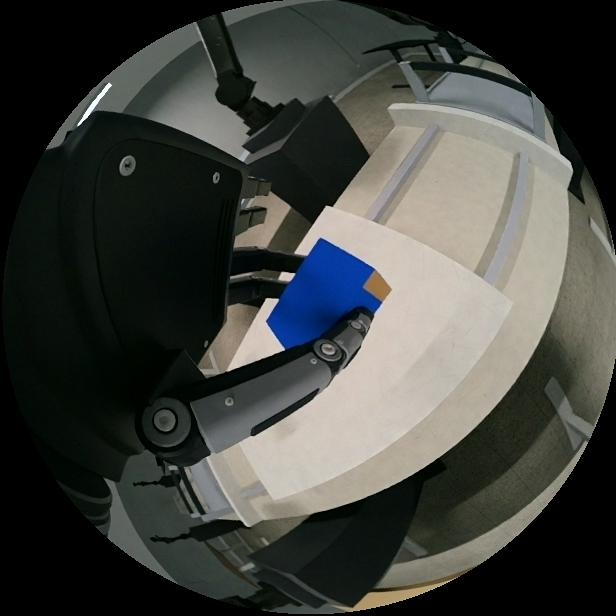

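Emit:
{"fn": "move", "kwargs": {
  "arm6": {"target": [0.03, 0.13, 0.826, 0.4155, -0.5680, -0.6814, 0.1976], "speed": 0.08},
  "cameras": ["arm6_cam_wrist"]
}}

Emit:
{"fn": "zoom_image", "kwargs": {
  "camera": "arm6_cam_wrist",
  "region": [220, 220, 420, 400]
}}

Scene clock: 1206.17 s.
Joint torques (N m): arm1=[-0.44 1.73 8.32 1.55 -0.01 -0.2] | arm2=[2.67 2.55 8.76 2.06 0.1 0.09] | arm3=[-0.62 -19.9 5.87 1.47 0.36 -0.13] | arm4=[0.03 2.37 11.28 1.43 0.05 0.11] | arm5=[-0.85 0.67 10.14 1.68 -0.03 -0.03] | arm6=[0.32 -15.38 8.08 2.04 -0.52 0.08] | arm7=[0.56 1.08 8.9 1.92 0.01 -0.09] | arm8=[-0.44 2.2 8.58 2 0.09 -0.09]
Heat: arm1: hottest joint3_rad 39 °C; arm2: hottest joint3_rad 38 °C; arm3: hottest joint3_rad 40 °C; arm4: hottest joint3_rad 45 °C; arm5: hottest joint3_rad 40 °C; arm6: hottest joint2_rad 47 °C; arm7: hottest joint3_rad 48 °C; arm8: hottest joint3_rad 42 °C.
move: arm6 off_target
Joint velocities: within noise
arm1, arm2, arm3, arm4, arm5, arm7, arm8: as last shown
arm1.thumb_turn_load_n: 0.5
arm2.thumb_bend_load_n: 0.0
arm3.thumb_turn_load_n: 0.5
arm6.joint_positions: joint1_rad=+0.618 joint2_rad=+2.102 joint3_rad=+1.374 joint4_rad=-0.049 joint5_rad=-0.618 joint6_rad=-0.971 hand_little=+1.000 hand_ring=+1.000 hand_middle=+0.133 hand_index=+0.122 hand_thumb_turn=-1.000 hand_thumb_bend=+0.560 hand_force_limit=+0.000 hand_speed=-0.880
arm6.joint_status: not commanded
arm6.hand_stopped_by: target,target,force,force,force,target
arm6.little_load_n: 0.0
arm6.ring_load_n: 0.0
arm6.middle_load_n: 5.5
arm6.index_load_n: 6.5
arm6.thumb_bend_load_n: 10.5
arm6.thumb_turn_load_n: -1.5
arm6.hand: x=+0.0283 y=+0.1308 z=+0.8410 quat_wxyz=(-0.420, +0.563, +0.685, -0.194) (m; scene frame)
arm6.hand_target: x=+0.0303 y=+0.1296 z=+0.8262 quat_wxyz=(-0.416, +0.568, +0.682, -0.198) (m; scene frame)
arm6.hand_status: off_target (0.015 m and 0.9 deg from the pose sent, 0.064 m and 0.6 deg at the start)
pictures: arm6_cam_wrist
camera_calibration:
arm6_cam_wrist: T_world_to_cam=[[0.551322, 0.563127, -0.615575, 0.427482], [0.575259, -0.790985, -0.208377, 0.26654], [-0.604253, -0.239232, -0.760031, 0.801348], [0, 0, 0, 1]] pos_world=[0.0952066, 0.161811, 0.927737]

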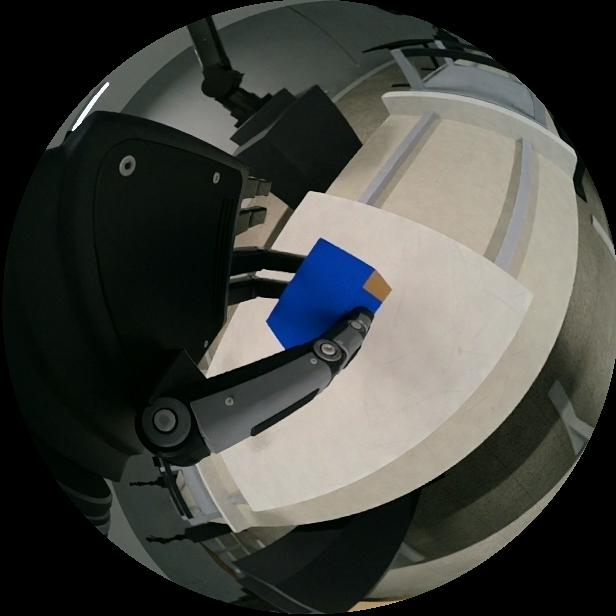

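Scaled by 2.520 from the camera's 616x616 image, which has a finer 880x880 frame.

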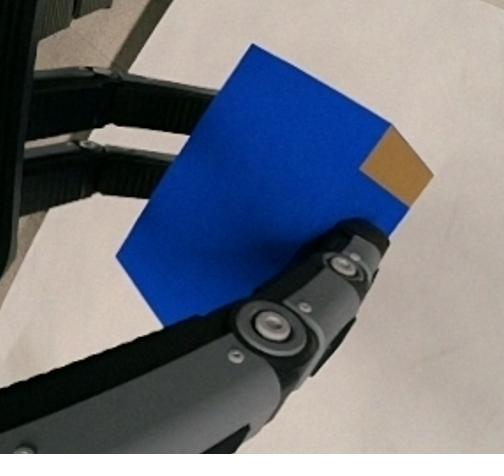

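Emit:
{"fn": "move", "kwargs": {
  "arm6": {"target": [0.03, 0.13, 0.812, 0.4155, -0.5680, -0.6814, 0.1976], "speed": 0.05},
  "cameras": ["arm6_cam_wrist"]
}}

Emit:
{"fn": "zoom_image", "kwargs": {
  "camera": "arm6_cam_wrist",
  "region": [220, 220, 420, 400]
}}

Emit:
{"fn": "move", "kwargs": {
  "arm6": {"target": [0.03, 0.13, 0.804, 0.4155, -0.5680, -0.6814, 0.1976], "speed": 0.05},
  "cameras": ["arm6_cam_wrist"]
}}

Emit:
{"fn": "zoom_image", "kwargs": {
  "camera": "arm6_cam_wrist",
  "region": [220, 220, 420, 400]
}}

Scene clock: 1216.53 s.
Joint torques (N m): arm1=[-0.56 1.73 8.32 1.57 -0.01 -0.2] | arm2=[2.73 2.26 8.35 1.42 0 0.11] | arm3=[-0.62 -19.84 5.86 1.48 0.36 -0.13] | arm4=[-0.03 2.26 11.3 1.44 0.04 0.09] | arm5=[-0.79 0.91 10.13 1.68 -0.02 -0.05] | arm6=[0.62 -15.62 7.75 2.21 -0.58 0.14] | arm7=[0.32 0.97 9.09 1.83 -0.02 -0.11] | arm8=[-0.44 2.2 8.58 2 0.09 -0.09]
Heat: arm1: hottest joint3_rad 39 °C; arm2: hottest joint3_rad 38 °C; arm3: hottest joint3_rad 40 °C; arm4: hottest joint3_rad 45 °C; arm5: hottest joint3_rad 41 °C; arm6: hottest joint2_rad 47 °C; arm7: hottest joint3_rad 48 °C; arm8: hottest joint3_rad 42 °C.
move: arm6 off_target
Joint velocities: within noise
arm1.joint_positions: joint1_rad=-0.121 joint2_rad=+0.635 joint3_rad=+1.344 joint4_rad=-1.616 joint5_rad=-0.120 joint6_rad=-1.545 hand_little=+1.000 hand_ring=+1.000 hand_middle=+1.000 hand_index=+1.000 hand_thumb_turn=+1.000 hand_thumb_bend=+1.000 hand_force_limit=+0.000 hand_speed=-0.800
arm1.joint_status: not commanded
arm1.hand_stopped_by: target,target,target,target,target,target
arm1.little_load_n: 0.0
arm1.ring_load_n: 0.0
arm1.middle_load_n: 0.0
arm1.index_load_n: 0.5
arm1.thumb_bend_load_n: 0.0
arm1.thumb_turn_load_n: 0.0
arm1.hand: x=-0.6327 y=-5.0762 z=+1.3312 quat_wxyz=(+0.201, +0.635, -0.699, +0.262) (m; scene frame)
arm1.hand_target: x=-0.6328 y=-5.0772 z=+1.3418 quat_wxyz=(+0.210, +0.632, -0.695, +0.270) (m; scene frame)
arm1.hand_status: not commanded
arm2, arm3, arm7: as last shown
arm3.thumb_turn_load_n: 0.0
arm4.joint_positions: joint1_rad=-0.176 joint2_rad=+0.629 joint3_rad=+1.398 joint4_rad=-1.236 joint5_rad=+0.104 joint6_rad=-0.912 hand_little=+1.000 hand_ring=+1.000 hand_middle=+1.000 hand_index=+1.000 hand_thumb_turn=+1.000 hand_thumb_bend=+1.000 hand_force_limit=+0.000 hand_speed=-0.800
arm4.joint_status: not commanded
arm4.hand_stopped_by: target,target,target,target,target,target
arm4.little_load_n: 0.0
arm4.ring_load_n: 0.0
arm4.middle_load_n: 0.0
arm4.index_load_n: 0.0
arm4.thumb_bend_load_n: 0.0
arm4.thumb_turn_load_n: 0.5
arm4.hand: x=-0.4346 y=+3.5667 z=+1.4025 quat_wxyz=(-0.397, +0.825, +0.210, +0.343) (m; scene frame)
arm4.hand_target: x=-0.4351 y=+3.5654 z=+1.4148 quat_wxyz=(-0.407, +0.818, +0.208, +0.350) (m; scene frame)
arm4.hand_status: not commanded
arm5.joint_positions: joint1_rad=+0.016 joint2_rad=+0.642 joint3_rad=+1.328 joint4_rad=-1.278 joint5_rad=-0.066 joint6_rad=-1.023 hand_little=+1.000 hand_ring=+1.000 hand_middle=+1.000 hand_index=+1.000 hand_thumb_turn=+1.000 hand_thumb_bend=+1.000 hand_force_limit=+0.000 hand_speed=-0.800
arm5.joint_status: not commanded
arm5.hand_stopped_by: target,target,target,target,target,target
arm5.little_load_n: 0.0
arm5.ring_load_n: 0.0
arm5.middle_load_n: 0.0
arm5.index_load_n: 0.0
arm5.thumb_bend_load_n: 0.0
arm5.thumb_turn_load_n: 0.0
arm5.hand: x=+0.5381 y=-3.6054 z=+1.3262 quat_wxyz=(+0.193, +0.459, -0.754, +0.428) (m; scene frame)
arm5.hand_target: x=+0.5380 y=-3.6049 z=+1.3356 quat_wxyz=(+0.198, +0.457, -0.750, +0.436) (m; scene frame)
arm5.hand_status: not commanded
arm6.joint_positions: joint1_rad=+0.618 joint2_rad=+2.123 joint3_rad=+1.374 joint4_rad=-0.022 joint5_rad=-0.618 joint6_rad=-0.971 hand_little=+1.000 hand_ring=+1.000 hand_middle=+0.133 hand_index=+0.122 hand_thumb_turn=-1.000 hand_thumb_bend=+0.560 hand_force_limit=+0.000 hand_speed=-0.880
arm6.joint_status: not commanded
arm6.hand_stopped_by: target,target,force,force,force,target
arm6.little_load_n: 0.0
arm6.ring_load_n: 0.0
arm6.middle_load_n: 5.5
arm6.index_load_n: 6.5
arm6.thumb_bend_load_n: 11.0
arm6.thumb_turn_load_n: -1.5
arm6.hand: x=+0.0273 y=+0.1324 z=+0.8303 quat_wxyz=(-0.422, +0.562, +0.685, -0.193) (m; scene frame)
arm6.hand_target: x=+0.0303 y=+0.1295 z=+0.8123 quat_wxyz=(-0.416, +0.568, +0.682, -0.198) (m; scene frame)
arm6.hand_status: off_target (0.019 m and 1.2 deg from the pose sent, 0.029 m and 1.0 deg at the start)
arm8.joint_positions: joint1_rad=-0.206 joint2_rad=+0.621 joint3_rad=+1.343 joint4_rad=-1.268 joint5_rad=+0.184 joint6_rad=-1.064 hand_little=+1.000 hand_ring=+1.000 hand_middle=+1.000 hand_index=+1.000 hand_thumb_turn=+1.000 hand_thumb_bend=+1.000 hand_force_limit=+0.000 hand_speed=-0.800
arm8.joint_status: not commanded
arm8.hand_stopped_by: target,target,target,target,target,target
arm8.little_load_n: 0.0
arm8.ring_load_n: 0.0
arm8.middle_load_n: 0.0
arm8.index_load_n: 0.0
arm8.thumb_bend_load_n: 0.0
arm8.thumb_turn_load_n: 0.0
arm8.hand: x=+0.6996 y=+5.0540 z=+1.3763 quat_wxyz=(-0.320, +0.823, +0.278, +0.378) (m; scene frame)
arm8.hand_target: x=+0.6991 y=+5.0532 z=+1.3886 quat_wxyz=(-0.330, +0.817, +0.275, +0.385) (m; scene frame)
arm8.hand_status: not commanded
pictures: arm6_cam_wrist
camera_calibration:
arm6_cam_wrist: T_world_to_cam=[[0.549552, 0.566107, -0.614423, 0.419233], [0.57465, -0.789962, -0.213864, 0.270597], [-0.60644, -0.235549, -0.759439, 0.792148], [0, 0, 0, 1]] pos_world=[0.0945012, 0.16302, 0.917045]

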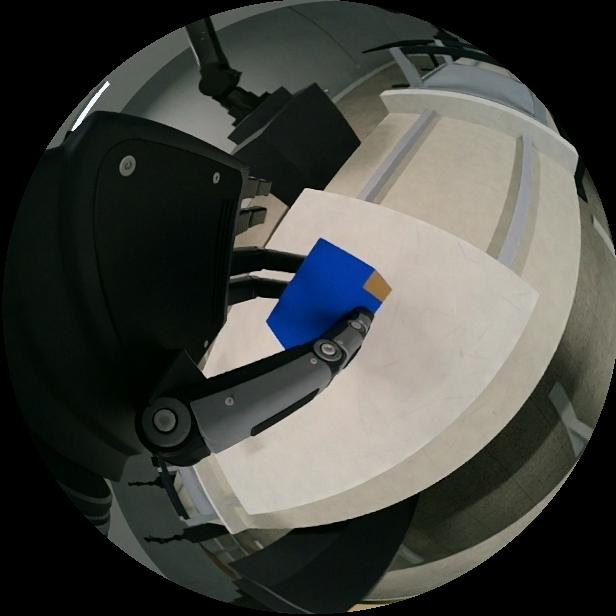

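Scaled by 2.520 from the camera's 616x616 image, which has a finer 880x880 frame.

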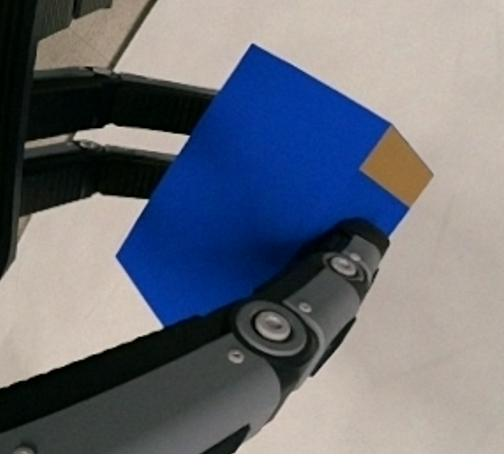

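Scene clock: 1217.57 s.
Joint torques (N m): arm1=[-0.56 1.67 8.31 1.57 -0.01 -0.2] | arm2=[4.07 2.26 8.35 1.52 0.11 0.1] | arm3=[-0.56 -19.96 5.89 1.48 0.36 -0.13] | arm4=[0.09 2.26 11.3 1.48 0.05 0.11] | arm5=[-1.14 0.91 10.1 1.7 -0.02 -0.05] | arm6=[-0.38 -15.74 7.68 2.07 -0.56 0.11] | arm7=[0.5 1.08 9.01 1.88 -0.02 -0.09] | arm8=[-0.44 2.26 8.57 1.99 0.09 -0.09]
Heat: arm1: hottest joint3_rad 39 °C; arm2: hottest joint3_rad 38 °C; arm3: hottest joint3_rad 40 °C; arm4: hottest joint3_rad 45 °C; arm5: hottest joint3_rad 41 °C; arm6: hottest joint2_rad 47 °C; arm7: hottest joint3_rad 48 °C; arm8: hottest joint3_rad 42 °C.
move: arm6 off_target
Joint velocities: within noise
arm1, arm3, arm4, arm5, arm8: as last shown
arm1.index_load_n: 0.0
arm2.joint_positions: joint1_rad=+2.185 joint2_rad=+0.644 joint3_rad=+1.370 joint4_rad=-1.438 joint5_rad=+0.193 joint6_rad=-1.138 hand_little=+1.000 hand_ring=+1.000 hand_middle=+1.000 hand_index=+1.000 hand_thumb_turn=+1.000 hand_thumb_bend=+1.000 hand_force_limit=+0.000 hand_speed=-0.800
arm2.joint_status: not commanded
arm2.hand_stopped_by: target,target,target,target,target,target
arm2.little_load_n: 0.0
arm2.ring_load_n: 0.0
arm2.middle_load_n: 0.0
arm2.index_load_n: 0.0
arm2.thumb_bend_load_n: 0.0
arm2.thumb_turn_load_n: 0.0
arm2.hand: x=-0.3803 y=-1.8731 z=+1.3226 quat_wxyz=(-0.118, +0.906, +0.012, +0.407) (m; scene frame)
arm2.hand_target: x=-0.3813 y=-1.8702 z=+1.3311 quat_wxyz=(-0.126, +0.901, +0.018, +0.414) (m; scene frame)
arm2.hand_status: not commanded
arm4.ring_load_n: -0.5
arm4.thumb_turn_load_n: 0.0
arm6.joint_positions: joint1_rad=+0.618 joint2_rad=+2.137 joint3_rad=+1.374 joint4_rad=-0.007 joint5_rad=-0.618 joint6_rad=-0.971 hand_little=+1.000 hand_ring=+1.000 hand_middle=+0.133 hand_index=+0.122 hand_thumb_turn=-1.000 hand_thumb_bend=+0.560 hand_force_limit=+0.000 hand_speed=-0.880
arm6.joint_status: not commanded
arm6.hand_stopped_by: target,target,force,force,force,target
arm6.little_load_n: 0.0
arm6.ring_load_n: 0.0
arm6.middle_load_n: 5.5
arm6.index_load_n: 6.5
arm6.thumb_bend_load_n: 11.0
arm6.thumb_turn_load_n: -1.5
arm6.hand: x=+0.0271 y=+0.1329 z=+0.8231 quat_wxyz=(-0.423, +0.561, +0.685, -0.193) (m; scene frame)
arm6.hand_target: x=+0.0304 y=+0.1294 z=+0.8042 quat_wxyz=(-0.416, +0.568, +0.682, -0.198) (m; scene frame)
arm6.hand_status: off_target (0.020 m and 1.3 deg from the pose sent, 0.027 m and 1.2 deg at the start)
arm7.joint_positions: joint1_rad=+2.086 joint2_rad=+0.561 joint3_rad=+1.327 joint4_rad=-1.220 joint5_rad=-0.136 joint6_rad=-1.492 hand_little=+1.000 hand_ring=+1.000 hand_middle=+1.000 hand_index=+1.000 hand_thumb_turn=+1.000 hand_thumb_bend=+1.000 hand_force_limit=+0.000 hand_speed=-0.800
arm7.joint_status: not commanded
arm7.hand_stopped_by: target,target,target,target,target,target
arm7.little_load_n: 0.0
arm7.ring_load_n: 0.0
arm7.middle_load_n: 0.0
arm7.index_load_n: 0.0
arm7.thumb_bend_load_n: 0.0
arm7.thumb_turn_load_n: 0.0
arm7.hand: x=+0.3498 y=+1.8186 z=+1.4239 quat_wxyz=(-0.478, -0.247, +0.811, -0.230) (m; scene frame)
arm7.hand_target: x=+0.3524 y=+1.8164 z=+1.4368 quat_wxyz=(-0.488, -0.252, +0.802, -0.237) (m; scene frame)
arm7.hand_status: not commanded
pictures: arm6_cam_wrist
camera_calibration:
arm6_cam_wrist: T_world_to_cam=[[0.549235, 0.566727, -0.614134, 0.414414], [0.57452, -0.789753, -0.214982, 0.270543], [-0.60685, -0.234757, -0.759356, 0.786428], [0, 0, 0, 1]] pos_world=[0.0942003, 0.163422, 0.909847]

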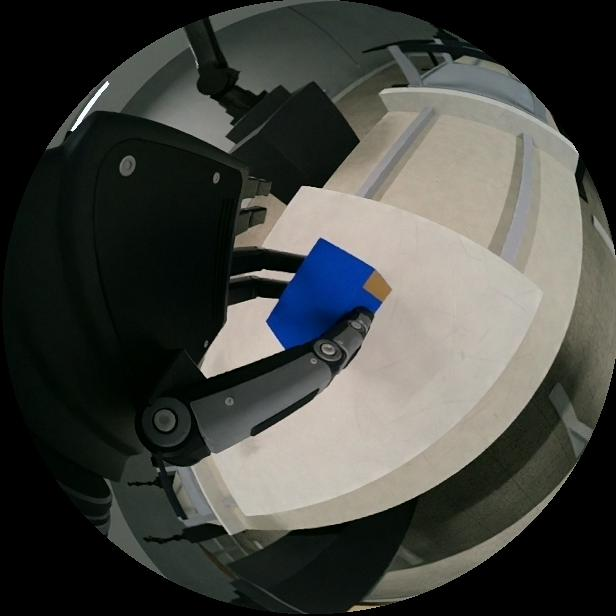

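Scaled by 2.520 from the camera's 616x616 image, which has a finer 880x880 frame.

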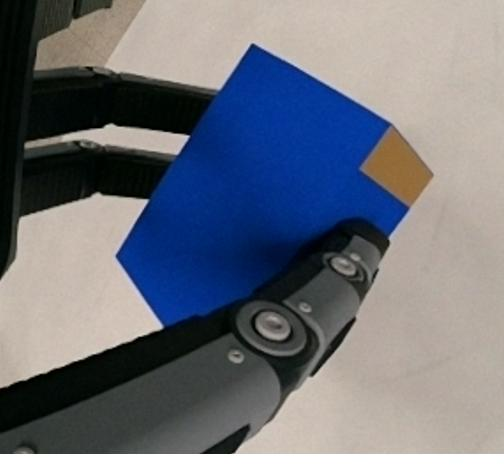

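Emit:
{"fn": "move", "kwargs": {
  "arm6": {"target": [0.03, 0.13, 0.797, 0.4155, -0.5680, -0.6814, 0.1976], "speed": 0.05},
  "cameras": ["arm6_cam_wrist"]
}}

Emit:
{"fn": "zoom_image", "kwargs": {
  "camera": "arm6_cam_wrist",
  "region": [220, 220, 420, 400]
}}

Scene clock: 1223.87 s.
Joint torques (N m): arm1=[-0.5 1.73 8.32 1.57 -0.01 -0.2] | arm2=[3.72 2.61 8.76 1.54 0.11 0.11] | arm3=[-0.56 -19.9 5.87 1.5 0.36 -0.13] | arm4=[0.03 2.26 11.28 1.43 0.05 0.11] | arm5=[-0.91 0.85 10.11 1.72 -0.03 -0.02] | arm6=[0.32 -15.91 7.6 2.06 -0.53 0.12] | arm7=[0.85 0.85 8.91 1.92 0.01 -0.14] | arm8=[-0.44 2.2 8.58 1.99 0.09 -0.09]
Heat: arm1: hottest joint3_rad 39 °C; arm2: hottest joint3_rad 38 °C; arm3: hottest joint3_rad 40 °C; arm4: hottest joint3_rad 45 °C; arm5: hottest joint3_rad 41 °C; arm6: hottest joint2_rad 46 °C; arm7: hottest joint3_rad 48 °C; arm8: hottest joint3_rad 42 °C.
move: arm6 off_target
Joint velocities: within noise
arm1, arm2, arm3, arm4, arm5, arm7, arm8: as last shown
arm4.little_load_n: 0.5
arm4.ring_load_n: 0.0
arm6.joint_positions: joint1_rad=+0.618 joint2_rad=+2.149 joint3_rad=+1.374 joint4_rad=+0.006 joint5_rad=-0.618 joint6_rad=-0.971 hand_little=+1.000 hand_ring=+1.000 hand_middle=+0.133 hand_index=+0.122 hand_thumb_turn=-1.000 hand_thumb_bend=+0.560 hand_force_limit=+0.000 hand_speed=-0.880
arm6.joint_status: not commanded
arm6.hand_stopped_by: target,target,force,force,force,target
arm6.little_load_n: 0.0
arm6.ring_load_n: 0.0
arm6.middle_load_n: 5.5
arm6.index_load_n: 6.5
arm6.thumb_bend_load_n: 11.0
arm6.thumb_turn_load_n: -1.5
arm6.hand: x=+0.0269 y=+0.1331 z=+0.8164 quat_wxyz=(-0.423, +0.561, +0.685, -0.193) (m; scene frame)
arm6.hand_target: x=+0.0303 y=+0.1295 z=+0.7974 quat_wxyz=(-0.416, +0.568, +0.682, -0.198) (m; scene frame)
arm6.hand_status: off_target (0.020 m and 1.3 deg from the pose sent, 0.027 m and 1.3 deg at the start)
pictures: arm6_cam_wrist
camera_calibration:
arm6_cam_wrist: T_world_to_cam=[[0.549061, 0.566966, -0.61407, 0.410161], [0.574461, -0.789668, -0.21545, 0.269734], [-0.607064, -0.234464, -0.759276, 0.781226], [0, 0, 0, 1]] pos_world=[0.0940997, 0.163622, 0.903148]

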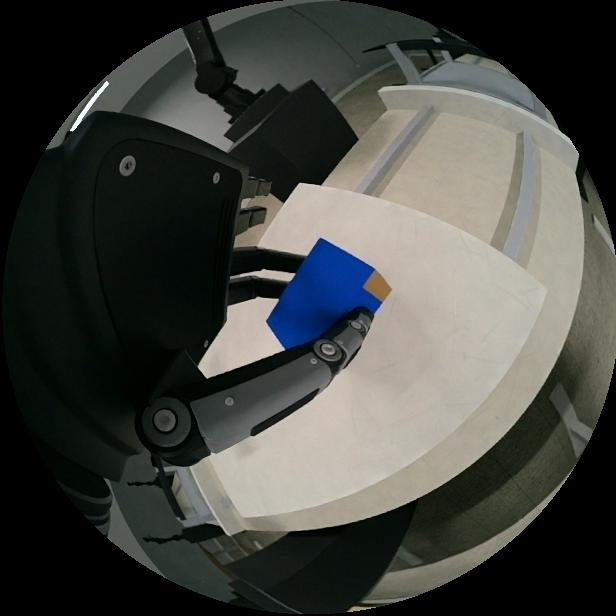

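Scaled by 2.520 from the camera's 616x616 image, which has a finer 880x880 frame.

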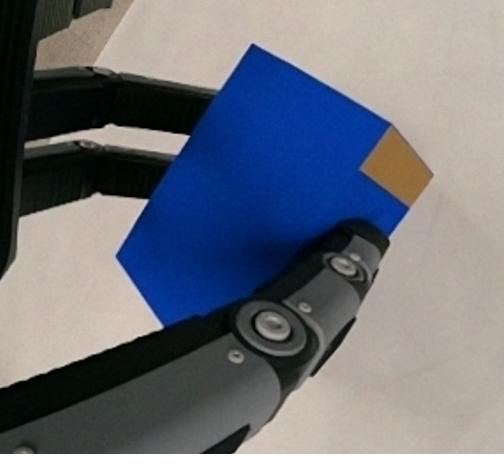

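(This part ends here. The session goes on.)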